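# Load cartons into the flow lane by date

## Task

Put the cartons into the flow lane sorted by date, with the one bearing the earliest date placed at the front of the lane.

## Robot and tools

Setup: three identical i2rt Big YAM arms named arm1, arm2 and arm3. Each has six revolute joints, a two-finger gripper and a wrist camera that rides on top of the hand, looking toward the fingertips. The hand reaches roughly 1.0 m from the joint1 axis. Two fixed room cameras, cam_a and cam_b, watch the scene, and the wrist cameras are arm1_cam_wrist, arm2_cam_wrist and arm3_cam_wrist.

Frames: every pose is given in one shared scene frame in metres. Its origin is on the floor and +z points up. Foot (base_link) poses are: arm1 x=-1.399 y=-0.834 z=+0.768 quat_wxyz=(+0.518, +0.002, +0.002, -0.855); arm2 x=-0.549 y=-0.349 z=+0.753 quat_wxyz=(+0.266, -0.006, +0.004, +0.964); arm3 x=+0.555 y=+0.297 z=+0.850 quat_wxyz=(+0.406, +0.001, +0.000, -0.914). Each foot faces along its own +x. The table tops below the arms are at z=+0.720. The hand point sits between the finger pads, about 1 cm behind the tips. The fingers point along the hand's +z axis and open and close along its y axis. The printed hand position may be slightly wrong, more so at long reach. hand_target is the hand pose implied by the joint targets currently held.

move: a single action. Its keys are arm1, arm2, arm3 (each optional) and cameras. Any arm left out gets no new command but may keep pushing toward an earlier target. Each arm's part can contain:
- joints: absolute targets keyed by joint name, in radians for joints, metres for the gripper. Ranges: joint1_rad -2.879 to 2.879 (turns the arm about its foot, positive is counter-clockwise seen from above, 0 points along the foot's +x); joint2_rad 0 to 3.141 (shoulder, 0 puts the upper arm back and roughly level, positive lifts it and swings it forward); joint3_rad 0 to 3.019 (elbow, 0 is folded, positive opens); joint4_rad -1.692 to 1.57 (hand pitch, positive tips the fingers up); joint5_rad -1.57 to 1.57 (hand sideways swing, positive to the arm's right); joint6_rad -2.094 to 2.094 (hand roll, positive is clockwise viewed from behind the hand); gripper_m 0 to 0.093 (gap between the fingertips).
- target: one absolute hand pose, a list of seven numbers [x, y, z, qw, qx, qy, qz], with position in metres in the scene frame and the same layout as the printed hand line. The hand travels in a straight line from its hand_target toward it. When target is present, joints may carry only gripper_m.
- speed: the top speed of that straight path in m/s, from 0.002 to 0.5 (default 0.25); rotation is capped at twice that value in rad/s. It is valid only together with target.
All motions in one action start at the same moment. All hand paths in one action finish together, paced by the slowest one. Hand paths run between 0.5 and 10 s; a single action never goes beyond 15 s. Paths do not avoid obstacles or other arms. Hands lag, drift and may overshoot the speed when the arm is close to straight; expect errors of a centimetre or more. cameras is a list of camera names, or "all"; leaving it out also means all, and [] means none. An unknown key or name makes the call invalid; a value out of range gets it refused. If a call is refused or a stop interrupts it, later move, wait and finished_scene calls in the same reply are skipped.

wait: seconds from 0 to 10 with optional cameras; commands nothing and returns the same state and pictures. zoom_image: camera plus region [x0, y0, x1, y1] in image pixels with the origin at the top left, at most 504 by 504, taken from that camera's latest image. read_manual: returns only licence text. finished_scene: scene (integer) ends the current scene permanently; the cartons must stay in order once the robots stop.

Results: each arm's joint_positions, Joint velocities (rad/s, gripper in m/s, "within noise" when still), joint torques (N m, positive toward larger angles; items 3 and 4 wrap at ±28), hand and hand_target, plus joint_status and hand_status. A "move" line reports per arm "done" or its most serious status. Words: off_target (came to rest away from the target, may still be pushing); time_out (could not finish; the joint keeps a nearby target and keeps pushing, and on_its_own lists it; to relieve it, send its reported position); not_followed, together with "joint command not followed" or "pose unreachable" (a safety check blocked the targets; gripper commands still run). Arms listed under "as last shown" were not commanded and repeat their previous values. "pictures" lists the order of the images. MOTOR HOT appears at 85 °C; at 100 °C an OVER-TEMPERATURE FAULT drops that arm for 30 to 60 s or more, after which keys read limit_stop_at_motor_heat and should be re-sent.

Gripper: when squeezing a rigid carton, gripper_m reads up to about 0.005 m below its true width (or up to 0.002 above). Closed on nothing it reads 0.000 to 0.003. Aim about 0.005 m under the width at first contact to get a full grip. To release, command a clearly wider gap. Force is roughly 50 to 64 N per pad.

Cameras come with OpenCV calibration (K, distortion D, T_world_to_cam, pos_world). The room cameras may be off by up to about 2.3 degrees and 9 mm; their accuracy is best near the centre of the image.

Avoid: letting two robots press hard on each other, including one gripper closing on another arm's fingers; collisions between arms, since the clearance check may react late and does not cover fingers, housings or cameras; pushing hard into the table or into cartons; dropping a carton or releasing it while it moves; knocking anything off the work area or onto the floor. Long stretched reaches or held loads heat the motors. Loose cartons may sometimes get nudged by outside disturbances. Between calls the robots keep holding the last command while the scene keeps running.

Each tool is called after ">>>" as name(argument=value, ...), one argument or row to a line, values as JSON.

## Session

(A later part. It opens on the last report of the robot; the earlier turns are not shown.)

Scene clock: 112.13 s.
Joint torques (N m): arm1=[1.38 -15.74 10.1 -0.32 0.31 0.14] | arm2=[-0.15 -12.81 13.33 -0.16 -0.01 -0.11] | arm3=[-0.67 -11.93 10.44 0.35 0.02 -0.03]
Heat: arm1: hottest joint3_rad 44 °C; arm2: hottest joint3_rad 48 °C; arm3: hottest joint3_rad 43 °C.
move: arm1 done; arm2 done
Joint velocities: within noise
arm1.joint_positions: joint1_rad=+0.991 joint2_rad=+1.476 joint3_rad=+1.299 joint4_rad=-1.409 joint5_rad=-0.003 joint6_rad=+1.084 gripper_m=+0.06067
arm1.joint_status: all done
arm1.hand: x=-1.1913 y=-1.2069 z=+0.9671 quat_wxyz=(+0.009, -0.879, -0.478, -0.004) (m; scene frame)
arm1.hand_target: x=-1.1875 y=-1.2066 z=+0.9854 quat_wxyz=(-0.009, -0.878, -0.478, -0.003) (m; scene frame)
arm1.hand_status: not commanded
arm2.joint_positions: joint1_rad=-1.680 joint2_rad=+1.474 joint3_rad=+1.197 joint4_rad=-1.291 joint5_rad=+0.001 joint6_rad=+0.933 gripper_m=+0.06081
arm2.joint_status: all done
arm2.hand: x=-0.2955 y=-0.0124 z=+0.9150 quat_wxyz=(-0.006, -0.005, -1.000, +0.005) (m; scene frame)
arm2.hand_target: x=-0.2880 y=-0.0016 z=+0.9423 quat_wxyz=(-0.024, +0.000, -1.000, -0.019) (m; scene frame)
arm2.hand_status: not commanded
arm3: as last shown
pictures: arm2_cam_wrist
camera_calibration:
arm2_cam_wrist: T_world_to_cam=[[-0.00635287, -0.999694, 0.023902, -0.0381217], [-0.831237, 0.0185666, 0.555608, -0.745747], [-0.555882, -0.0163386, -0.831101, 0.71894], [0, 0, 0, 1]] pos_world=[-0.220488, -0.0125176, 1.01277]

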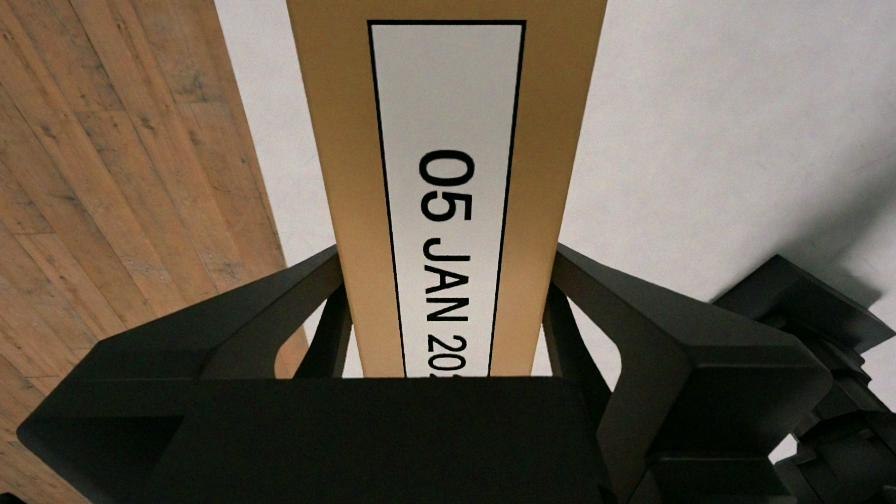

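>>> move(
  arm1={"joints": {"joint1_rad": 2.4955, "joint2_rad": 2.138, "joint3_rad": 2.08, "joint4_rad": -1.477, "joint5_rad": 0, "joint6_rad": 1.093}},
  arm2={"target": [0.025, -0.003, 0.895, 0, 0, -1, 0], "speed": 0.3},
  cameras=[],
)

>>> move(
  arm1={"target": [-0.80, -0.545, 0.805, 0, 0.319, 0.948, 0], "speed": 0.2},
  arm2={"target": [0.025, -0.003, 0.822, 0, 0, -1, 0], "speed": 0.15},
  cameras=[],
)

>>> move(
  arm1={"target": [-0.80, -0.545, 0.777, 0, 0.319, 0.948, 0], "speed": 0.08},
  arm2={"target": [0.025, -0.003, 0.793, 0, 0, -1, 0], "speed": 0.08},
  cameras=["arm1_cam_wrist", "arm2_cam_wrist"],
)

Scene clock: 123.43 s.
Joint torques (N m): arm1=[1.49 -29.04 13.41 -0.51 0.23 0.11] | arm2=[0.09 -21.13 16.38 -0.43 -0.06 -0.12] | arm3=[-0.85 -11.75 10.5 0.35 0.01 -0.02]
Heat: arm1: hottest joint3_rad 44 °C; arm2: hottest joint3_rad 52 °C; arm3: hottest joint3_rad 43 °C.
move: arm1 done; arm2 off_target
Joint velocities: within noise
arm1.joint_positions: joint1_rad=+2.495 joint2_rad=+2.194 joint3_rad=+2.015 joint4_rad=-1.464 joint5_rad=+0.000 joint6_rad=+1.088 gripper_m=+0.06067
arm1.joint_status: all done
arm1.hand: x=-0.8057 y=-0.5537 z=+0.8556 quat_wxyz=(+0.026, -0.317, -0.948, +0.022) (m; scene frame)
arm1.hand_target: x=-0.7911 y=-0.5468 z=+0.9159 quat_wxyz=(-0.013, -0.319, -0.947, -0.015) (m; scene frame)
arm1.hand_status: not commanded
arm2.joint_positions: joint1_rad=-2.070 joint2_rad=+2.151 joint3_rad=+2.005 joint4_rad=-1.499 joint5_rad=-0.012 joint6_rad=+0.548 gripper_m=+0.06081
arm2.joint_status: not commanded
arm2.hand: x=+0.0061 y=-0.0186 z=+0.8636 quat_wxyz=(+0.030, -0.008, -0.999, +0.020) (m; scene frame)
arm2.hand_target: x=+0.0226 y=-0.0043 z=+0.8956 quat_wxyz=(-0.001, +0.000, -1.000, +0.000) (m; scene frame)
arm2.hand_status: off_target (0.040 m and 4.2 deg from the pose sent, 0.321 m and 1.1 deg at the start)
arm3: as last shown
pictures: none
No camera images: "cameras" was empty.

Scene clock: 124.73 s.
Joint torques (N m): arm1=[1.9 -26.29 8.85 0.32 -0.02 0.08] | arm2=[0.15 -23.77 9.44 0.55 -0.07 -0.11] | arm3=[-0.79 -12.04 10.5 0.42 0.02 -0.02]
Heat: arm1: hottest joint3_rad 44 °C; arm2: hottest joint3_rad 52 °C; arm3: hottest joint3_rad 43 °C.
move: arm1 off_target; arm2 done
Joint velocities: within noise
arm1.joint_positions: joint1_rad=+2.495 joint2_rad=+2.229 joint3_rad=+1.890 joint4_rad=-1.280 joint5_rad=+0.007 joint6_rad=+1.097 gripper_m=+0.06066
arm1.joint_status: not commanded
arm1.hand: x=-0.8054 y=-0.5547 z=+0.7866 quat_wxyz=(+0.014, -0.321, -0.947, +0.016) (m; scene frame)
arm1.hand_target: x=-0.8004 y=-0.5453 z=+0.8049 quat_wxyz=(+0.000, -0.319, -0.948, +0.000) (m; scene frame)
arm1.hand_status: off_target (0.022 m and 2.5 deg from the pose sent, 0.052 m and 3.9 deg at the start)
arm2.joint_positions: joint1_rad=-2.070 joint2_rad=+2.207 joint3_rad=+1.971 joint4_rad=-1.357 joint5_rad=-0.012 joint6_rad=+0.548 gripper_m=+0.06081
arm2.joint_status: not commanded
arm2.hand: x=+0.0250 y=-0.0083 z=+0.8139 quat_wxyz=(+0.008, -0.008, -1.000, +0.006) (m; scene frame)
arm2.hand_target: x=+0.0249 y=-0.0030 z=+0.8219 quat_wxyz=(+0.000, +0.000, -1.000, +0.000) (m; scene frame)
arm2.hand_status: done (0.010 m and 1.5 deg from the pose sent, 0.048 m and 4.2 deg at the start)
arm3: as last shown
pictures: none
No camera images: "cameras" was empty.

Scene clock: 125.83 s.
Joint torques (N m): arm1=[1.61 -23.82 7.79 1.09 -0.05 0.01] | arm2=[0.32 -22.24 9.21 0.59 -0.07 -0.08] | arm3=[-0.62 -11.75 10.47 0.32 0.01 -0.04]
Heat: arm1: hottest joint3_rad 44 °C; arm2: hottest joint3_rad 52 °C; arm3: hottest joint3_rad 43 °C.
move: arm1 done; arm2 done
Joint velocities: within noise
arm1.joint_positions: joint1_rad=+2.495 joint2_rad=+2.227 joint3_rad=+1.875 joint4_rad=-1.244 joint5_rad=+0.009 joint6_rad=+1.104 gripper_m=+0.06065
arm1.joint_status: not commanded
arm1.hand: x=-0.8022 y=-0.5535 z=+0.7820 quat_wxyz=(+0.006, -0.325, -0.946, +0.009) (m; scene frame)
arm1.hand_target: x=-0.8001 y=-0.5451 z=+0.7772 quat_wxyz=(+0.000, -0.319, -0.948, +0.000) (m; scene frame)
arm1.hand_status: done (0.010 m and 1.4 deg from the pose sent, 0.015 m and 2.5 deg at the start)
arm2.joint_positions: joint1_rad=-2.070 joint2_rad=+2.216 joint3_rad=+1.938 joint4_rad=-1.295 joint5_rad=-0.013 joint6_rad=+0.548 gripper_m=+0.06081
arm2.joint_status: not commanded
arm2.hand: x=+0.0278 y=-0.0069 z=+0.7959 quat_wxyz=(+0.000, -0.008, -1.000, +0.001) (m; scene frame)
arm2.hand_target: x=+0.0250 y=-0.0030 z=+0.7929 quat_wxyz=(+0.000, +0.000, -1.000, +0.000) (m; scene frame)
arm2.hand_status: done (0.006 m and 0.9 deg from the pose sent, 0.022 m and 1.5 deg at the start)
arm3: as last shown
pictures: arm1_cam_wrist, arm2_cam_wrist
camera_calibration:
arm1_cam_wrist: T_world_to_cam=[[-0.610852, -0.791735, -0.00392243, -0.921871], [-0.615833, 0.472012, 0.630836, -0.728277], [-0.497603, 0.387763, -0.775906, 0.545754], [0, 0, 0, 1]] pos_world=[-0.740055, -0.597745, 0.879261]
arm2_cam_wrist: T_world_to_cam=[[-0.0111196, -0.999825, 0.0150324, -0.0205724], [-0.824958, 0.0176684, 0.564918, -0.418563], [-0.565085, -0.00611941, -0.82501, 0.795147], [0, 0, 0, 1]] pos_world=[0.1038, -0.00830766, 0.892767]

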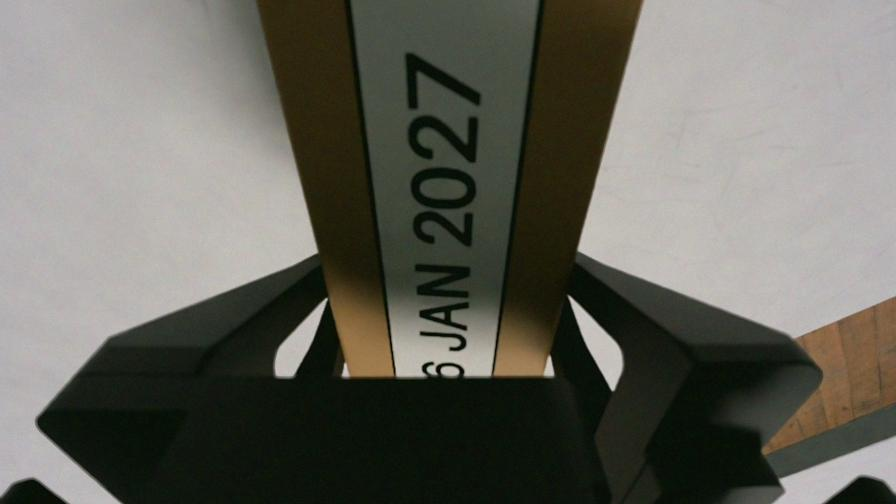

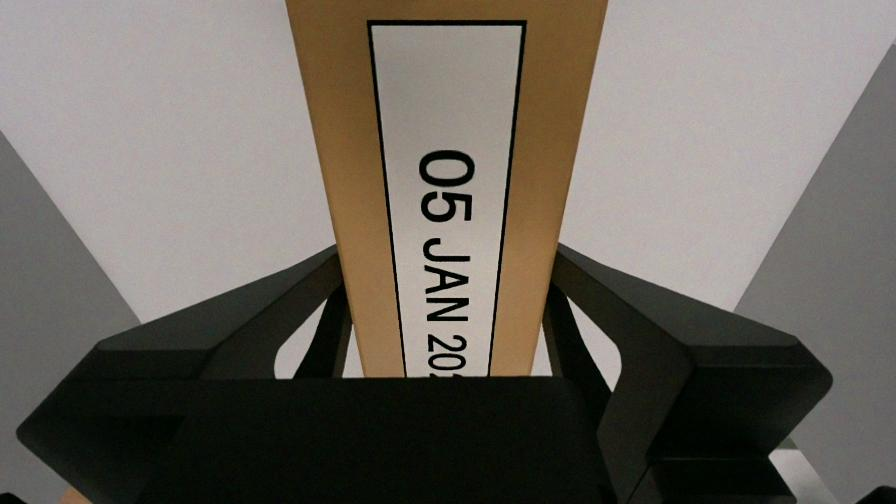

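>>> move(
  arm1={"joints": {"gripper_m": 0.09}},
  arm2={"joints": {"gripper_m": 0.09}},
  cameras=[],
)

>>> move(
  arm1={"target": [-0.80, -0.548, 0.90, 0, 0.323, 0.946, 0], "speed": 0.3},
  arm2={"target": [0.027, -0.006, 0.93, 0, 0, -1, 0], "speed": 0.3},
  cameras=[],
)

>>> move(
  arm1={"joints": {"joint1_rad": 1.0, "joint2_rad": 1.45, "joint3_rad": 1.4, "joint4_rad": -1.42, "joint5_rad": 0, "joint6_rad": 0}},
  arm2={"target": [-0.32, -0.015, 0.95, 0, 0, -1, 0], "speed": 0.4},
  arm3={"target": [-0.006, -0.012, 0.86, 0, -1, 0, 0], "speed": 0.4},
  cameras=["arm3_cam_wrist"],
)

Scene clock: 131.80 s.
Joint torques (N m): arm1=[1.14 -23.94 8.25 0.46 0.1 0] | arm2=[0.26 -21.95 9.07 0.62 -0.04 -0.1] | arm3=[-0.73 -11.69 10.47 0.38 0.03 -0.04]
Heat: arm1: hottest joint3_rad 44 °C; arm2: hottest joint3_rad 52 °C; arm3: hottest joint3_rad 42 °C.
move: arm1 done; arm2 done
Joint velocities: within noise
arm1.joint_positions: joint1_rad=+2.495 joint2_rad=+2.229 joint3_rad=+1.869 joint4_rad=-1.226 joint5_rad=+0.005 joint6_rad=+1.104 gripper_m=+0.08985
arm1.joint_status: all done
arm1.hand: x=-0.8009 y=-0.5522 z=+0.7784 quat_wxyz=(+0.004, -0.325, -0.946, +0.004) (m; scene frame)
arm1.hand_target: x=-0.8001 y=-0.5451 z=+0.7772 quat_wxyz=(+0.000, -0.319, -0.948, +0.000) (m; scene frame)
arm1.hand_status: not commanded
arm2.joint_positions: joint1_rad=-2.070 joint2_rad=+2.214 joint3_rad=+1.938 joint4_rad=-1.295 joint5_rad=-0.013 joint6_rad=+0.548 gripper_m=+0.08987
arm2.joint_status: all done
arm2.hand: x=+0.0278 y=-0.0067 z=+0.7971 quat_wxyz=(-0.001, -0.008, -1.000, +0.000) (m; scene frame)
arm2.hand_target: x=+0.0250 y=-0.0030 z=+0.7931 quat_wxyz=(+0.000, +0.000, -1.000, +0.000) (m; scene frame)
arm2.hand_status: not commanded
arm3.joint_positions: joint1_rad=+0.130 joint2_rad=+1.255 joint3_rad=+0.919 joint4_rad=-1.219 joint5_rad=+0.002 joint6_rad=+0.964 gripper_m=+0.09009
arm3.joint_status: not commanded
arm3.hand: x=+0.3642 y=+0.0237 z=+0.9897 quat_wxyz=(-0.006, -1.000, -0.001, +0.004) (m; scene frame)
arm3.hand_target: x=+0.3618 y=+0.0252 z=+0.9914 quat_wxyz=(-0.009, -1.000, +0.000, +0.005) (m; scene frame)
arm3.hand_status: not commanded
pictures: none
No camera images: "cameras" was empty.

Scene clock: 133.40 s.
Joint torques (N m): arm1=[1.38 -23.36 12.29 -0.29 0.14 0.07] | arm2=[-0.32 -19.43 14.24 -0.25 -0.03 -0.12] | arm3=[-0.67 -11.87 10.52 0.39 0.02 -0.03]
Heat: arm1: hottest joint3_rad 44 °C; arm2: hottest joint3_rad 52 °C; arm3: hottest joint3_rad 42 °C.
move: arm1 off_target; arm2 off_target
Joint velocities: within noise
arm1.joint_positions: joint1_rad=+2.495 joint2_rad=+2.134 joint3_rad=+1.998 joint4_rad=-1.468 joint5_rad=+0.004 joint6_rad=+1.104 gripper_m=+0.08994
arm1.joint_status: not commanded
arm1.hand: x=-0.8095 y=-0.5566 z=+0.8874 quat_wxyz=(+0.010, -0.325, -0.946, +0.010) (m; scene frame)
arm1.hand_target: x=-0.8006 y=-0.5484 z=+0.9001 quat_wxyz=(+0.000, -0.323, -0.946, +0.000) (m; scene frame)
arm1.hand_status: off_target (0.018 m and 1.7 deg from the pose sent, 0.122 m and 0.7 deg at the start; pose on its path clipped on 2 of 48 steps)
arm2.joint_positions: joint1_rad=-2.070 joint2_rad=+2.135 joint3_rad=+2.134 joint4_rad=-1.597 joint5_rad=-0.013 joint6_rad=+0.542 gripper_m=+0.08995
arm2.joint_status: not commanded
arm2.hand: x=+0.0148 y=-0.0122 z=+0.9225 quat_wxyz=(+0.011, -0.005, -1.000, +0.007) (m; scene frame)
arm2.hand_target: x=+0.0263 y=-0.0064 z=+0.9298 quat_wxyz=(-0.001, +0.000, -1.000, +0.000) (m; scene frame)
arm2.hand_status: off_target (0.016 m and 1.6 deg from the pose sent, 0.133 m and 0.9 deg at the start)
arm3: as last shown
pictures: none
No camera images: "cameras" was empty.

Scene clock: 135.50 s.
Joint torques (N m): arm1=[0.26 -13.8 9.21 0.27 0 -0.07] | arm2=[0.21 -9.93 8.34 0.77 0.11 0.1] | arm3=[0.26 -25.23 13.68 0.05 -0.01 -0.02]
Heat: arm1: hottest joint3_rad 44 °C; arm2: hottest joint3_rad 52 °C; arm3: hottest joint3_rad 43 °C.
move: arm1 done; arm2 done; arm3 off_target
Joint velocities: within noise
arm1.joint_positions: joint1_rad=+1.007 joint2_rad=+1.451 joint3_rad=+1.396 joint4_rad=-1.420 joint5_rad=+0.001 joint6_rad=+0.009 gripper_m=+0.08995
arm1.joint_status: all done
arm1.hand: x=-1.1746 y=-1.2239 z=+1.0150 quat_wxyz=(-0.041, -0.503, -0.863, +0.022) (m; scene frame)
arm1.hand_target: x=-1.1765 y=-1.2261 z=+1.0169 quat_wxyz=(-0.043, -0.502, -0.864, +0.022) (m; scene frame)
arm1.hand_status: not commanded
arm2.joint_positions: joint1_rad=-1.649 joint2_rad=+1.407 joint3_rad=+1.241 joint4_rad=-1.391 joint5_rad=-0.016 joint6_rad=+0.947 gripper_m=+0.08995
arm2.joint_status: not commanded
arm2.hand: x=-0.3168 y=-0.0134 z=+0.9579 quat_wxyz=(-0.002, +0.003, -1.000, -0.005) (m; scene frame)
arm2.hand_target: x=-0.3199 y=-0.0151 z=+0.9501 quat_wxyz=(+0.000, +0.000, -1.000, +0.000) (m; scene frame)
arm2.hand_status: done (0.009 m and 0.7 deg from the pose sent, 0.336 m and 1.5 deg at the start)
arm3.joint_positions: joint1_rad=-0.331 joint2_rad=+2.128 joint3_rad=+1.712 joint4_rad=-1.152 joint5_rad=+0.003 joint6_rad=+0.514 gripper_m=+0.09009
arm3.joint_status: not commanded
arm3.hand: x=+0.0028 y=-0.0064 z=+0.8646 quat_wxyz=(+0.001, -1.000, +0.005, +0.001) (m; scene frame)
arm3.hand_target: x=-0.0057 y=-0.0119 z=+0.8601 quat_wxyz=(+0.000, -1.000, +0.000, +0.001) (m; scene frame)
arm3.hand_status: off_target (0.011 m and 0.5 deg from the pose sent, 0.394 m and 0.8 deg at the start; pose on its path clipped on 13 of 63 steps)
pictures: arm3_cam_wrist
camera_calibration:
arm3_cam_wrist: T_world_to_cam=[[0.0249335, 0.999688, -0.00113522, 0.00827784], [0.804148, -0.0193818, 0.594113, -0.514154], [0.593906, -0.0157262, -0.804381, 0.816715], [0, 0, 0, 1]] pos_world=[-0.0718027, -0.00539667, 0.962425]

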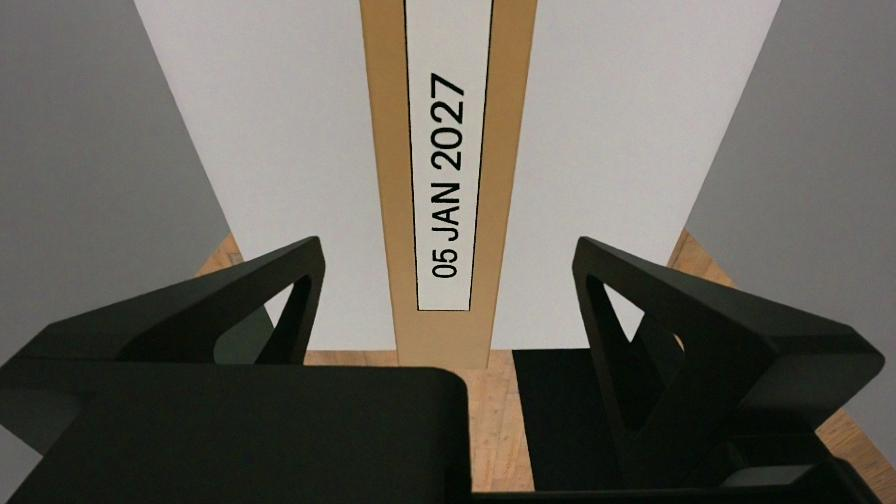

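>>> move(
  arm2={"joints": {"joint1_rad": 2.169, "joint2_rad": 1.561, "joint3_rad": 1.275, "joint4_rad": -1.259, "joint5_rad": 0, "joint6_rad": -0.841}},
  arm3={"target": [-0.003, -0.0115, 0.786, 0, -1, 0, 0], "speed": 0.2},
  cameras=["arm2_cam_wrist", "arm3_cam_wrist"],
)

>>> move(
  arm3={"joints": {"gripper_m": 0.056}},
  cameras=[],
)

Scene clock: 144.07 s.
Joint torques (N m): arm1=[0.21 -13.86 9.2 0.29 0 -0.06] | arm2=[0.03 -12.63 11 -0.03 -0.06 -0.11] | arm3=[0.26 -26.75 10.26 0.72 -0.01 -0.02]
Heat: arm1: hottest joint3_rad 44 °C; arm2: hottest joint3_rad 52 °C; arm3: hottest joint3_rad 44 °C.
move: arm2 done; arm3 off_target
Joint velocities: within noise
arm1: as last shown
arm1.hand: x=-1.1746 y=-1.2239 z=+1.0150 quat_wxyz=(-0.041, -0.502, -0.863, +0.022) (m; scene frame)
arm2.joint_positions: joint1_rad=+2.167 joint2_rad=+1.565 joint3_rad=+1.256 joint4_rad=-1.251 joint5_rad=-0.001 joint6_rad=-0.831 gripper_m=+0.09007
arm2.joint_status: all done
arm2.hand: x=-0.5244 y=-0.8008 z=+0.9060 quat_wxyz=(+0.009, +0.335, +0.942, -0.009) (m; scene frame)
arm2.hand_target: x=-0.5236 y=-0.8052 z=+0.9149 quat_wxyz=(+0.011, +0.329, +0.944, -0.016) (m; scene frame)
arm2.hand_status: not commanded
arm3.joint_positions: joint1_rad=-0.331 joint2_rad=+2.225 joint3_rad=+1.685 joint4_rad=-1.026 joint5_rad=+0.003 joint6_rad=+0.514 gripper_m=+0.09009
arm3.joint_status: not commanded
arm3.hand: x=-0.0015 y=-0.0089 z=+0.7966 quat_wxyz=(+0.000, -1.000, +0.005, +0.002) (m; scene frame)
arm3.hand_target: x=-0.0027 y=-0.0114 z=+0.7860 quat_wxyz=(+0.000, -1.000, +0.000, +0.000) (m; scene frame)
arm3.hand_status: off_target (0.011 m and 0.6 deg from the pose sent, 0.079 m and 0.6 deg at the start)
pictures: arm2_cam_wrist, arm3_cam_wrist
camera_calibration:
arm2_cam_wrist: T_world_to_cam=[[-0.627557, -0.778213, 0.0235949, -0.975593], [-0.64371, 0.535663, 0.546538, -0.395727], [-0.437962, 0.327795, -0.837102, 0.91418], [0, 0, 0, 1]] pos_world=[-0.466597, -0.846906, 1.00456]
arm3_cam_wrist: T_world_to_cam=[[0.0248877, 0.999688, -0.00232605, 0.0116639], [0.805386, -0.0186719, 0.592457, -0.469037], [0.592228, -0.0166182, -0.805599, 0.765529], [0, 0, 0, 1]] pos_world=[-0.0759023, -0.00769635, 0.894621]

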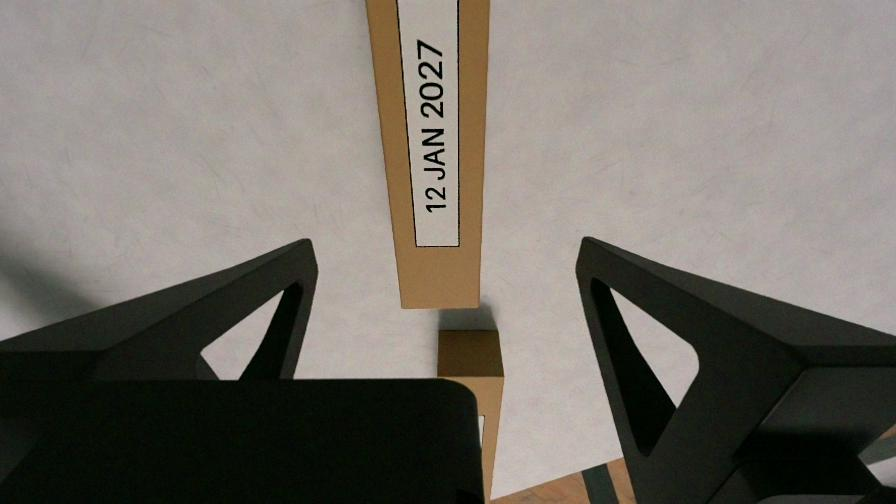

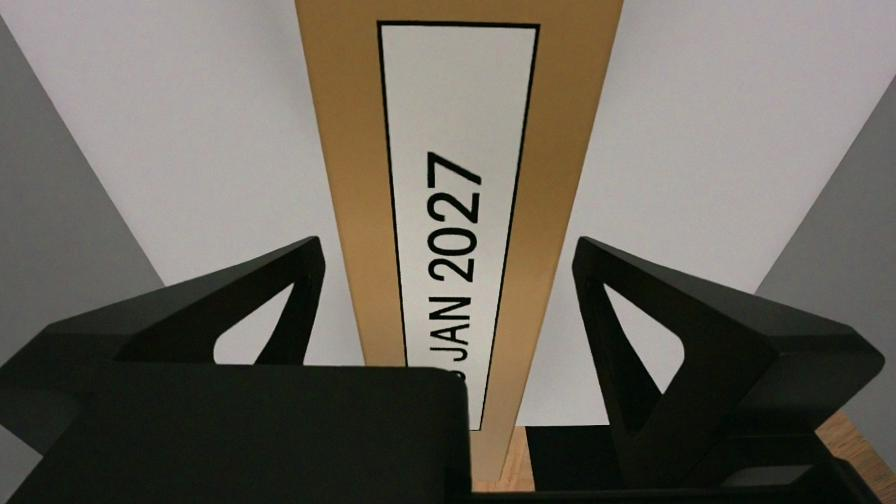

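Scene clock: 144.70 s.
Joint torques (N m): arm1=[0.21 -13.8 9.18 0.28 0 -0.05] | arm2=[0.09 -12.63 10.97 -0.06 -0.06 -0.11] | arm3=[0.26 -26.52 10.21 0.72 -0.01 -0.02]
Heat: arm1: hottest joint3_rad 44 °C; arm2: hottest joint3_rad 52 °C; arm3: hottest joint3_rad 44 °C.
move: arm3 done
Joint velocities: within noise
arm1, arm2: as last shown
arm3.joint_positions: joint1_rad=-0.331 joint2_rad=+2.225 joint3_rad=+1.685 joint4_rad=-1.026 joint5_rad=+0.003 joint6_rad=+0.514 gripper_m=+0.05864
arm3.joint_status: all done
arm3.hand: x=-0.0015 y=-0.0089 z=+0.7966 quat_wxyz=(+0.000, -1.000, +0.005, +0.002) (m; scene frame)
arm3.hand_target: x=-0.0027 y=-0.0114 z=+0.7860 quat_wxyz=(+0.000, -1.000, +0.000, +0.000) (m; scene frame)
arm3.hand_status: not commanded
pictures: none
No camera images: "cameras" was empty.

>>> move(
  arm2={"target": [-0.527, -0.791, 0.765, 0, 0.3313, 0.9435, 0], "speed": 0.2},
  arm3={"target": [0, -0.005, 0.93, 0, -1, 0, 0], "speed": 0.35},
  cameras=[],
)

>>> move(
  arm2={"joints": {"gripper_m": 0.056}},
  arm3={"target": [0.25, 0, 0.97, 0, -1, 0, 0], "speed": 0.35},
  cameras=[],
)

>>> move(
  arm2={"target": [-0.527, -0.791, 0.92, 0, 0.3313, 0.9435, 0], "speed": 0.3},
  arm3={"joints": {"joint1_rad": 0.93, "joint2_rad": 2.135, "joint3_rad": 1.785, "joint4_rad": -1.155, "joint5_rad": 0.086, "joint6_rad": 1.759}},
  cameras=["arm2_cam_wrist", "arm3_cam_wrist"],
)

Scene clock: 158.70 s.
Joint torques (N m): arm1=[0.15 -13.8 9.2 0.29 0 -0.06] | arm2=[-0.32 -11.69 7.08 0.75 -0.02 -0.12] | arm3=[-0.32 -29.33 15.31 -0.21 0.01 -0.04]
Heat: arm1: hottest joint3_rad 45 °C; arm2: hottest joint3_rad 51 °C; arm3: hottest joint3_rad 44 °C.
move: arm2 off_target; arm3 off_target
Joint velocities: within noise
arm1: as last shown
arm2.joint_positions: joint1_rad=+2.167 joint2_rad=+1.716 joint3_rad=+1.059 joint4_rad=-0.910 joint5_rad=+0.007 joint6_rad=-0.831 gripper_m=+0.09007
arm2.joint_status: not commanded
arm2.hand: x=-0.5249 y=-0.7952 z=+0.7745 quat_wxyz=(+0.004, +0.335, +0.942, -0.007) (m; scene frame)
arm2.hand_target: x=-0.5270 y=-0.7909 z=+0.7652 quat_wxyz=(+0.000, +0.331, +0.943, +0.000) (m; scene frame)
arm2.hand_status: off_target (0.011 m and 1.0 deg from the pose sent, 0.141 m and 1.5 deg at the start)
arm3.joint_positions: joint1_rad=-0.331 joint2_rad=+2.084 joint3_rad=+1.735 joint4_rad=-1.281 joint5_rad=+0.003 joint6_rad=+0.509 gripper_m=+0.05859
arm3.joint_status: not commanded
arm3.hand: x=+0.0191 y=+0.0026 z=+0.9000 quat_wxyz=(+0.016, -1.000, +0.002, -0.026) (m; scene frame)
arm3.hand_target: x=+0.0015 y=-0.0042 z=+0.9304 quat_wxyz=(+0.000, -1.000, +0.000, +0.000) (m; scene frame)
arm3.hand_status: off_target (0.036 m and 3.5 deg from the pose sent, 0.133 m and 0.6 deg at the start)
pictures: none
No camera images: "cameras" was empty.

Scene clock: 160.50 s.
Joint torques (N m): arm1=[0.15 -13.8 9.21 0.28 0 -0.06] | arm2=[-0.32 -11.81 7.08 0.73 0.04 -0.11] | arm3=[0.79 -19.08 10.95 0.47 0.18 0.14]
Heat: arm1: hottest joint3_rad 45 °C; arm2: hottest joint3_rad 51 °C; arm3: hottest joint3_rad 44 °C.
move: arm2 off_target; arm3 off_target
Joint velocities: within noise
arm1: as last shown
arm2.joint_positions: joint1_rad=+2.167 joint2_rad=+1.716 joint3_rad=+1.059 joint4_rad=-0.910 joint5_rad=+0.005 joint6_rad=-0.832 gripper_m=+0.06048
arm2.joint_status: gripper_m off_target (ended at +0.06051, target +0.05600)
arm2.hand: x=-0.5246 y=-0.7952 z=+0.7745 quat_wxyz=(+0.005, +0.334, +0.942, -0.006) (m; scene frame)
arm2.hand_target: x=-0.5270 y=-0.7909 z=+0.7652 quat_wxyz=(+0.000, +0.331, +0.943, +0.000) (m; scene frame)
arm2.hand_status: not commanded
arm3.joint_positions: joint1_rad=-0.067 joint2_rad=+1.547 joint3_rad=+1.122 joint4_rad=-1.182 joint5_rad=-0.001 joint6_rad=+0.766 gripper_m=+0.05858
arm3.joint_status: not commanded
arm3.hand: x=+0.2527 y=+0.0059 z=+0.9570 quat_wxyz=(+0.012, -1.000, -0.001, -0.015) (m; scene frame)
arm3.hand_target: x=+0.2501 y=+0.0001 z=+0.9700 quat_wxyz=(+0.000, -1.000, +0.000, +0.000) (m; scene frame)
arm3.hand_status: off_target (0.015 m and 2.2 deg from the pose sent, 0.241 m and 3.5 deg at the start)
pictures: none
No camera images: "cameras" was empty.

Scene clock: 162.63 s.
Joint torques (N m): arm1=[0.21 -13.74 9.2 0.28 0 -0.05] | arm2=[-0.09 -11.28 14.6 -0.29 -0.08 -0.09] | arm3=[0.38 -30.27 15.28 -0.05 0.21 0.14]
Heat: arm1: hottest joint3_rad 45 °C; arm2: hottest joint3_rad 51 °C; arm3: hottest joint3_rad 45 °C.
move: arm2 off_target; arm3 done
Joint velocities: within noise
arm1: as last shown
arm2.joint_positions: joint1_rad=+2.167 joint2_rad=+1.537 joint3_rad=+1.197 joint4_rad=-1.298 joint5_rad=+0.008 joint6_rad=-0.832 gripper_m=+0.06048
arm2.joint_status: not commanded
arm2.hand: x=-0.5278 y=-0.7675 z=+0.8968 quat_wxyz=(-0.010, +0.334, +0.942, +0.025) (m; scene frame)
arm2.hand_target: x=-0.5271 y=-0.7894 z=+0.9202 quat_wxyz=(+0.000, +0.331, +0.943, +0.000) (m; scene frame)
arm2.hand_status: off_target (0.033 m and 3.2 deg from the pose sent, 0.146 m and 0.9 deg at the start)
arm3.joint_positions: joint1_rad=+0.924 joint2_rad=+2.155 joint3_rad=+1.725 joint4_rad=-1.146 joint5_rad=+0.085 joint6_rad=+1.750 gripper_m=+0.05858
arm3.joint_status: all done
arm3.hand: x=+0.6589 y=-0.3272 z=+0.8546 quat_wxyz=(-0.005, -0.999, -0.005, +0.041) (m; scene frame)
arm3.hand_target: x=+0.6670 y=-0.3495 z=+0.8886 quat_wxyz=(-0.040, -0.999, -0.002, +0.035) (m; scene frame)
arm3.hand_status: not commanded
pictures: arm2_cam_wrist, arm3_cam_wrist
camera_calibration:
arm2_cam_wrist: T_world_to_cam=[[-0.625723, -0.779544, -0.0279604, -0.905401], [-0.63716, 0.490099, 0.594836, -0.485626], [-0.449997, 0.390018, -0.803361, 0.905212], [0, 0, 0, 1]] pos_world=[-0.468608, -0.820844, 0.990764]
arm3_cam_wrist: T_world_to_cam=[[0.00526865, 0.999896, -0.0134162, 0.336065], [0.849575, 0.00260068, 0.527462, -1.0078], [0.527442, -0.0141771, -0.849473, 0.496795], [0, 0, 0, 1]] pos_world=[0.592398, -0.326366, 0.958097]

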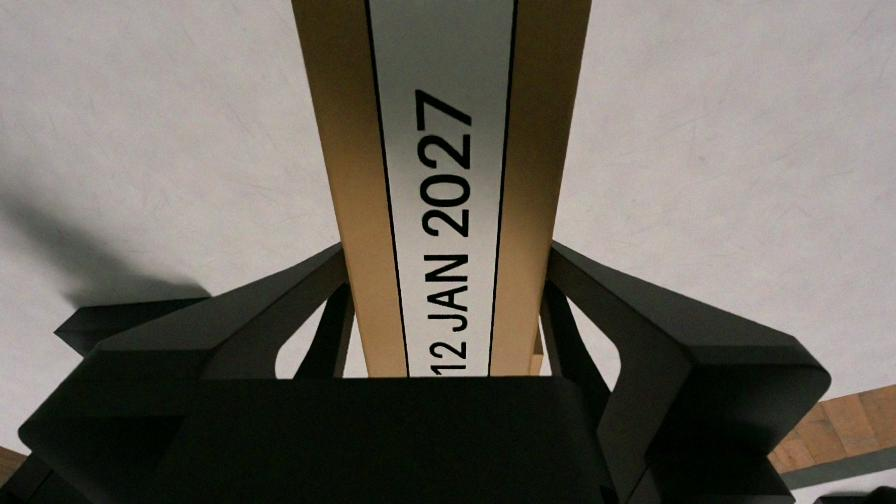

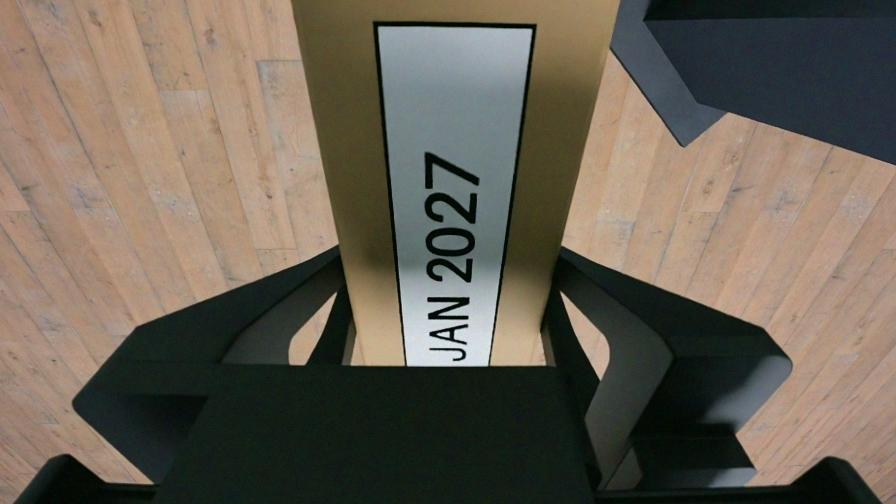

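>>> move(
  arm2={"joints": {"joint1_rad": -1.68, "joint2_rad": 1.452, "joint3_rad": 1.245, "joint4_rad": -1.301, "joint5_rad": 0, "joint6_rad": 0.923}},
  arm3={"target": [0.667, -0.3385, 0.808, -0.0079, -0.9990, 0.0003, 0.0436], "speed": 0.15},
  cameras=["arm2_cam_wrist", "arm3_cam_wrist"],
)

Scene clock: 167.97 s.
Joint torques (N m): arm1=[0.15 -13.74 9.21 0.28 0 -0.05] | arm2=[-0.21 -12.92 12.57 -0.1 -0.02 0.08] | arm3=[0.97 -30.33 10.78 0.43 0.3 0.17]
Heat: arm1: hottest joint3_rad 45 °C; arm2: hottest joint3_rad 53 °C; arm3: hottest joint3_rad 45 °C.
move: arm2 done; arm3 off_target
Joint velocities: within noise
arm1: as last shown
arm2.joint_positions: joint1_rad=-1.679 joint2_rad=+1.473 joint3_rad=+1.206 joint4_rad=-1.292 joint5_rad=+0.001 joint6_rad=+0.914 gripper_m=+0.06056
arm2.joint_status: all done
arm2.hand: x=-0.2941 y=-0.0094 z=+0.9193 quat_wxyz=(-0.009, +0.005, -1.000, +0.001) (m; scene frame)
arm2.hand_target: x=-0.2882 y=-0.0015 z=+0.9422 quat_wxyz=(-0.024, +0.000, -1.000, -0.019) (m; scene frame)
arm2.hand_status: not commanded
arm3.joint_positions: joint1_rad=+0.924 joint2_rad=+2.255 joint3_rad=+1.725 joint4_rad=-1.082 joint5_rad=+0.087 joint6_rad=+1.763 gripper_m=+0.05858
arm3.joint_status: not commanded
arm3.hand: x=+0.6587 y=-0.3273 z=+0.7929 quat_wxyz=(+0.012, -0.999, +0.000, +0.046) (m; scene frame)
arm3.hand_target: x=+0.6668 y=-0.3381 z=+0.8082 quat_wxyz=(-0.008, -0.999, +0.000, +0.043) (m; scene frame)
arm3.hand_status: off_target (0.021 m and 2.3 deg from the pose sent, 0.049 m and 0.7 deg at the start)
pictures: arm2_cam_wrist, arm3_cam_wrist
camera_calibration:
arm2_cam_wrist: T_world_to_cam=[[0.0146769, -0.999773, 0.0154726, -0.0212359], [-0.8347, -0.00373101, 0.550692, -0.743783], [-0.550509, -0.0209974, -0.834565, 0.727966], [0, 0, 0, 1]] pos_world=[-0.219772, -0.00872068, 1.01746]
arm3_cam_wrist: T_world_to_cam=[[0.0173572, 0.999636, 0.0206379, 0.300261], [0.854023, -0.0255564, 0.519607, -0.98103], [0.519945, 0.00860632, -0.854156, 0.460632], [0, 0, 0, 1]] pos_world=[0.593107, -0.329188, 0.897005]

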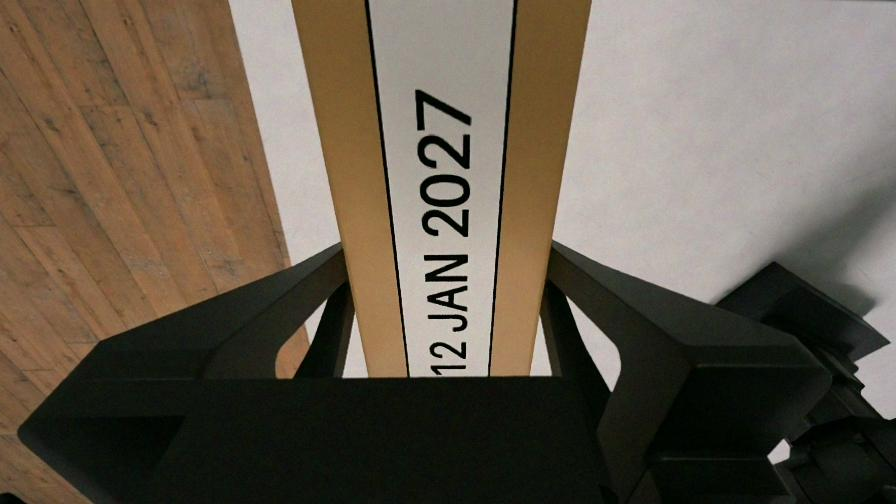

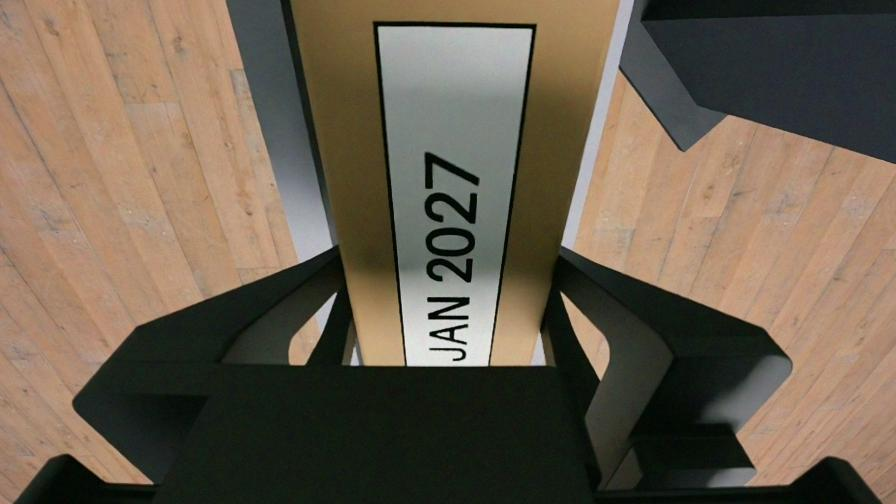

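>>> move(
  arm2={"target": [0.025, -0.003, 0.895, 0, 0, -1, 0], "speed": 0.3},
  arm3={"target": [0.667, -0.3445, 0.808, -0.0179, -0.9990, 0.0003, 0.0416], "speed": 0.1},
  cameras=["arm2_cam_wrist", "arm3_cam_wrist"],
)

Scene clock: 174.57 s.
Joint torques (N m): arm1=[0.15 -13.8 9.2 0.27 0 -0.05] | arm2=[0.09 -21.71 16.06 -0.32 -0.05 -0.12] | arm3=[0.67 -30.33 11.11 0.49 0.32 0.11]
Heat: arm1: hottest joint3_rad 45 °C; arm2: hottest joint3_rad 53 °C; arm3: hottest joint3_rad 45 °C.
move: arm2 off_target; arm3 off_target
Joint velocities: within noise
arm1: as last shown
arm2.joint_positions: joint1_rad=-2.070 joint2_rad=+2.149 joint3_rad=+2.012 joint4_rad=-1.501 joint5_rad=-0.013 joint6_rad=+0.548 gripper_m=+0.06056
arm2.joint_status: not commanded
arm2.hand: x=+0.0075 y=-0.0179 z=+0.8678 quat_wxyz=(+0.027, -0.009, -0.999, +0.017) (m; scene frame)
arm2.hand_target: x=+0.0230 y=-0.0042 z=+0.8954 quat_wxyz=(-0.001, +0.000, -1.000, +0.000) (m; scene frame)
arm2.hand_status: off_target (0.036 m and 3.8 deg from the pose sent, 0.320 m and 1.2 deg at the start)
arm3.joint_positions: joint1_rad=+0.924 joint2_rad=+2.255 joint3_rad=+1.725 joint4_rad=-1.065 joint5_rad=+0.087 joint6_rad=+1.763 gripper_m=+0.05858
arm3.joint_status: not commanded
arm3.hand: x=+0.6595 y=-0.3315 z=+0.7927 quat_wxyz=(+0.004, -0.999, +0.001, +0.044) (m; scene frame)
arm3.hand_target: x=+0.6668 y=-0.3440 z=+0.8082 quat_wxyz=(-0.018, -0.999, +0.000, +0.041) (m; scene frame)
arm3.hand_status: off_target (0.021 m and 2.5 deg from the pose sent, 0.024 m and 3.5 deg at the start)
pictures: arm2_cam_wrist, arm3_cam_wrist
camera_calibration:
arm2_cam_wrist: T_world_to_cam=[[-0.0106671, -0.998786, 0.0480872, -0.0614504], [-0.792482, 0.0377712, 0.608725, -0.513678], [-0.609802, -0.0316149, -0.791923, 0.814182], [0, 0, 0, 1]] pos_world=[0.0887543, -0.0162333, 0.960413]
arm3_cam_wrist: T_world_to_cam=[[0.0173307, 0.999844, 0.0034789, 0.318128], [0.852317, -0.0165925, 0.522763, -0.980152], [0.522739, -0.00609474, -0.852471, 0.452003], [0, 0, 0, 1]] pos_world=[0.593607, -0.331586, 0.8966]

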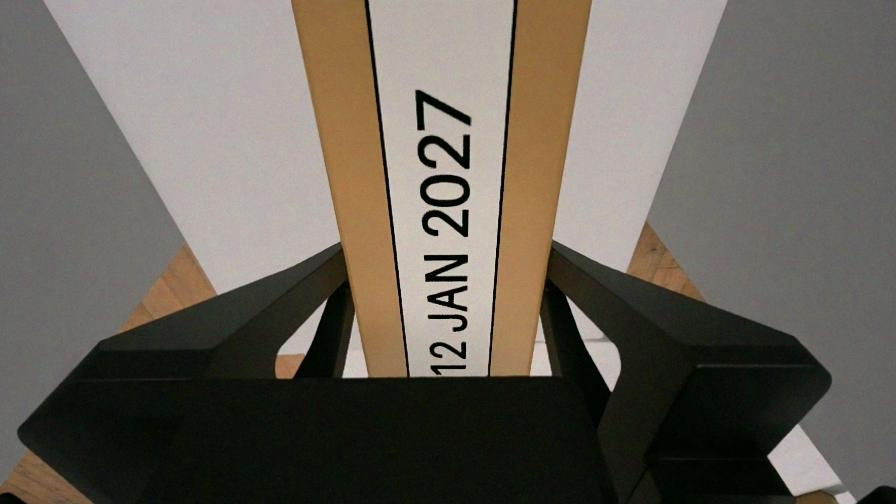

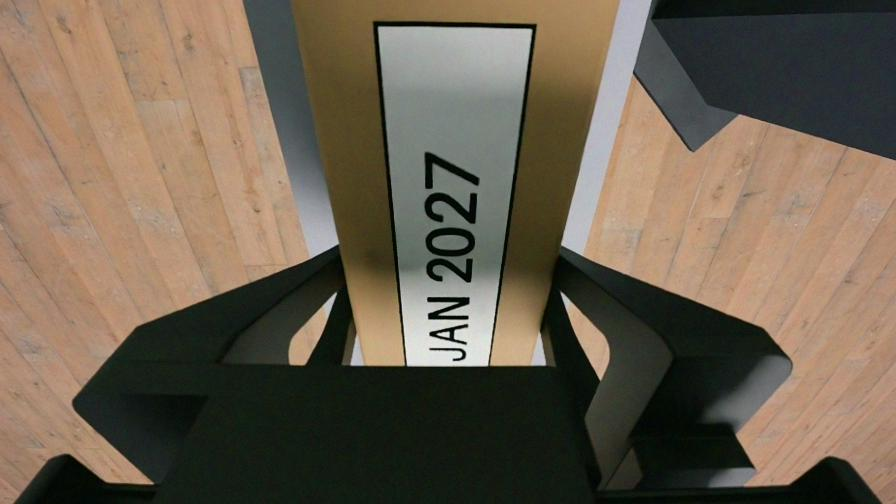

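>>> move(
  arm2={"target": [0.025, -0.003, 0.822, 0, 0, -1, 0], "speed": 0.15},
  arm3={"target": [0.667, -0.3468, 0.791, -0.0179, -0.9990, 0.0003, 0.0416], "speed": 0.08},
  cameras=["arm2_cam_wrist", "arm3_cam_wrist"],
)

Scene clock: 180.80 s.
Joint torques (N m): arm1=[0.26 -13.8 9.2 0.27 0 -0.06] | arm2=[0.21 -21.95 9.57 0.65 -0.05 -0.11] | arm3=[0.56 -28.4 11.4 0.55 0.31 0.12]
Heat: arm1: hottest joint3_rad 45 °C; arm2: hottest joint3_rad 54 °C; arm3: hottest joint3_rad 46 °C.
move: arm2 done; arm3 off_target
Joint velocities: within noise
arm1.joint_positions: joint1_rad=+1.007 joint2_rad=+1.451 joint3_rad=+1.396 joint4_rad=-1.420 joint5_rad=+0.001 joint6_rad=+0.009 gripper_m=+0.08995
arm1.joint_status: not commanded
arm1.hand: x=-1.1746 y=-1.2239 z=+1.0150 quat_wxyz=(-0.041, -0.502, -0.863, +0.022) (m; scene frame)
arm1.hand_target: x=-1.1765 y=-1.2261 z=+1.0169 quat_wxyz=(-0.043, -0.502, -0.864, +0.022) (m; scene frame)
arm1.hand_status: not commanded
arm2.joint_positions: joint1_rad=-2.070 joint2_rad=+2.203 joint3_rad=+1.972 joint4_rad=-1.358 joint5_rad=-0.013 joint6_rad=+0.548 gripper_m=+0.06056
arm2.joint_status: not commanded
arm2.hand: x=+0.0255 y=-0.0081 z=+0.8172 quat_wxyz=(+0.006, -0.008, -1.000, +0.005) (m; scene frame)
arm2.hand_target: x=+0.0250 y=-0.0030 z=+0.8220 quat_wxyz=(+0.000, +0.000, -1.000, +0.000) (m; scene frame)
arm2.hand_status: done (0.007 m and 1.3 deg from the pose sent, 0.051 m and 3.8 deg at the start)
arm3.joint_positions: joint1_rad=+0.924 joint2_rad=+2.265 joint3_rad=+1.725 joint4_rad=-1.039 joint5_rad=+0.087 joint6_rad=+1.763 gripper_m=+0.05858
arm3.joint_status: not commanded
arm3.hand: x=+0.6607 y=-0.3360 z=+0.7870 quat_wxyz=(-0.004, -0.999, +0.001, +0.042) (m; scene frame)
arm3.hand_target: x=+0.6671 y=-0.3464 z=+0.7912 quat_wxyz=(-0.018, -0.999, +0.000, +0.041) (m; scene frame)
arm3.hand_status: off_target (0.013 m and 1.5 deg from the pose sent, 0.017 m and 2.5 deg at the start)
pictures: arm2_cam_wrist, arm3_cam_wrist
camera_calibration:
arm2_cam_wrist: T_world_to_cam=[[-0.0114575, -0.999684, 0.0223904, -0.028077], [-0.817507, 0.022259, 0.575488, -0.441238], [-0.575804, -0.0117107, -0.817504, 0.805527], [0, 0, 0, 1]] pos_world=[0.102789, -0.00881333, 0.913077]
arm3_cam_wrist: T_world_to_cam=[[0.0170415, 0.999772, -0.0128524, 0.335625], [0.850427, -0.00773345, 0.526036, -0.97657], [0.525817, -0.0198945, -0.850365, 0.43813], [0, 0, 0, 1]] pos_world=[0.594406, -0.334384, 0.890595]

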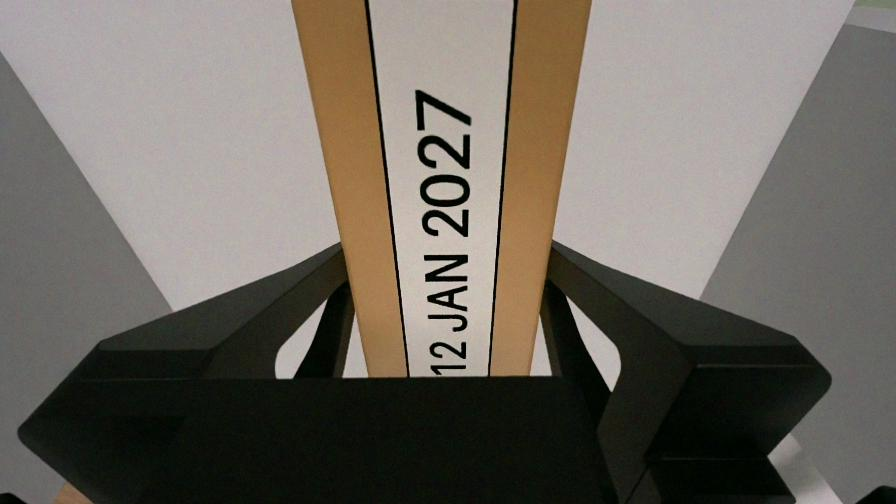

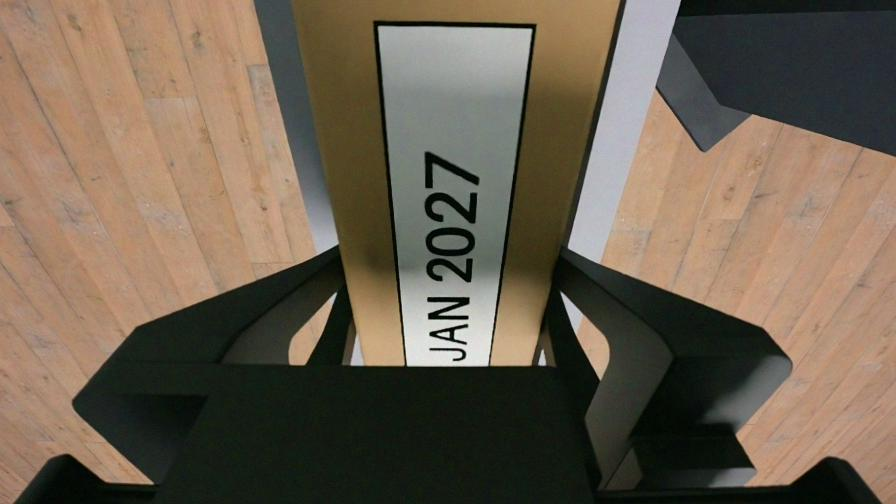

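>>> move(
  arm2={"target": [0.025, -0.003, 0.796, 0, 0, -1, 0], "speed": 0.1},
  arm3={"target": [0.667, -0.3430, 0.784, -0.0149, -0.9990, 0.0003, 0.0416], "speed": 0.08},
  cameras=["arm2_cam_wrist", "arm3_cam_wrist"],
)

Scene clock: 189.13 s.
Joint torques (N m): arm1=[0.15 -13.8 9.2 0.28 0 -0.06] | arm2=[0.26 -21.54 8.92 0.7 -0.07 -0.08] | arm3=[0.73 -27.99 10.28 0.69 0.28 0.12]
Heat: arm1: hottest joint3_rad 45 °C; arm2: hottest joint3_rad 54 °C; arm3: hottest joint3_rad 46 °C.
move: arm2 done; arm3 done
Joint velocities: within noise
arm1: as last shown
arm2.joint_positions: joint1_rad=-2.070 joint2_rad=+2.209 joint3_rad=+1.943 joint4_rad=-1.303 joint5_rad=-0.013 joint6_rad=+0.548 gripper_m=+0.06056
arm2.joint_status: not commanded
arm2.hand: x=+0.0283 y=-0.0067 z=+0.8026 quat_wxyz=(-0.002, -0.008, -1.000, +0.000) (m; scene frame)
arm2.hand_target: x=+0.0250 y=-0.0031 z=+0.7960 quat_wxyz=(+0.000, +0.000, -1.000, +0.000) (m; scene frame)
arm2.hand_status: done (0.008 m and 1.0 deg from the pose sent, 0.022 m and 1.3 deg at the start)
arm3.joint_positions: joint1_rad=+0.924 joint2_rad=+2.265 joint3_rad=+1.725 joint4_rad=-1.031 joint5_rad=+0.087 joint6_rad=+1.763 gripper_m=+0.05858
arm3.joint_status: not commanded
arm3.hand: x=+0.6610 y=-0.3378 z=+0.7870 quat_wxyz=(-0.008, -0.999, +0.001, +0.041) (m; scene frame)
arm3.hand_target: x=+0.6671 y=-0.3428 z=+0.7841 quat_wxyz=(-0.015, -0.999, +0.000, +0.042) (m; scene frame)
arm3.hand_status: done (0.008 m and 0.8 deg from the pose sent, 0.010 m and 1.2 deg at the start)
pictures: arm2_cam_wrist, arm3_cam_wrist
camera_calibration:
arm2_cam_wrist: T_world_to_cam=[[-0.0114841, -0.99986, 0.0121388, -0.0180328], [-0.827255, 0.0163196, 0.56159, -0.419208], [-0.56171, -0.00359256, -0.827327, 0.802732], [0, 0, 0, 1]] pos_world=[0.103903, -0.00830512, 0.899763]
arm3_cam_wrist: T_world_to_cam=[[0.0170855, 0.999646, -0.020407, 0.343378], [0.849695, -0.00375902, 0.527261, -0.976017], [0.526997, -0.0263483, -0.849458, 0.434241], [0, 0, 0, 1]] pos_world=[0.594606, -0.335483, 0.890492]

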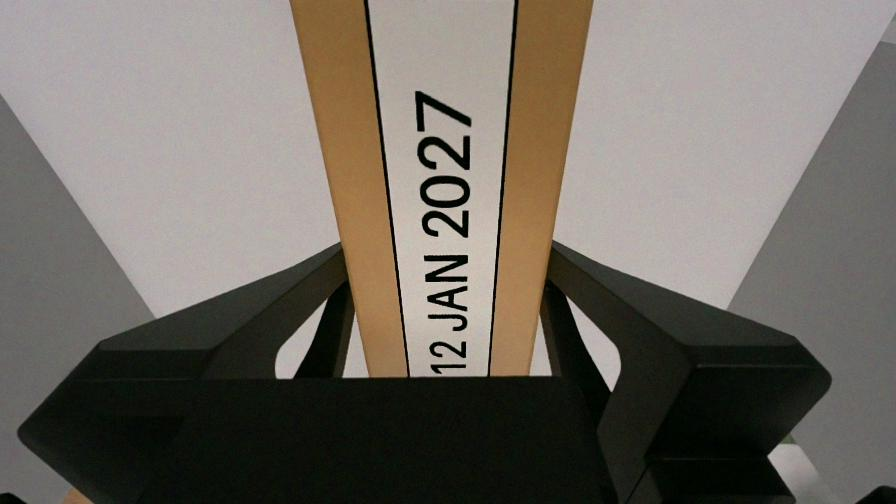

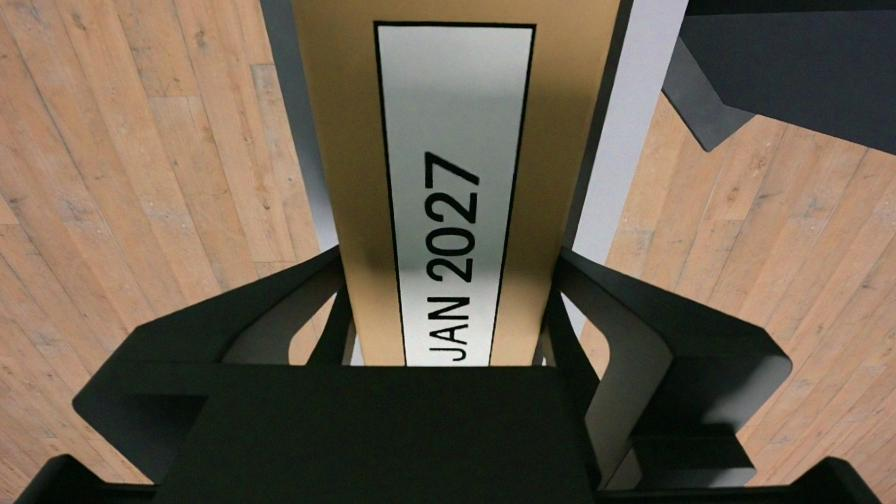

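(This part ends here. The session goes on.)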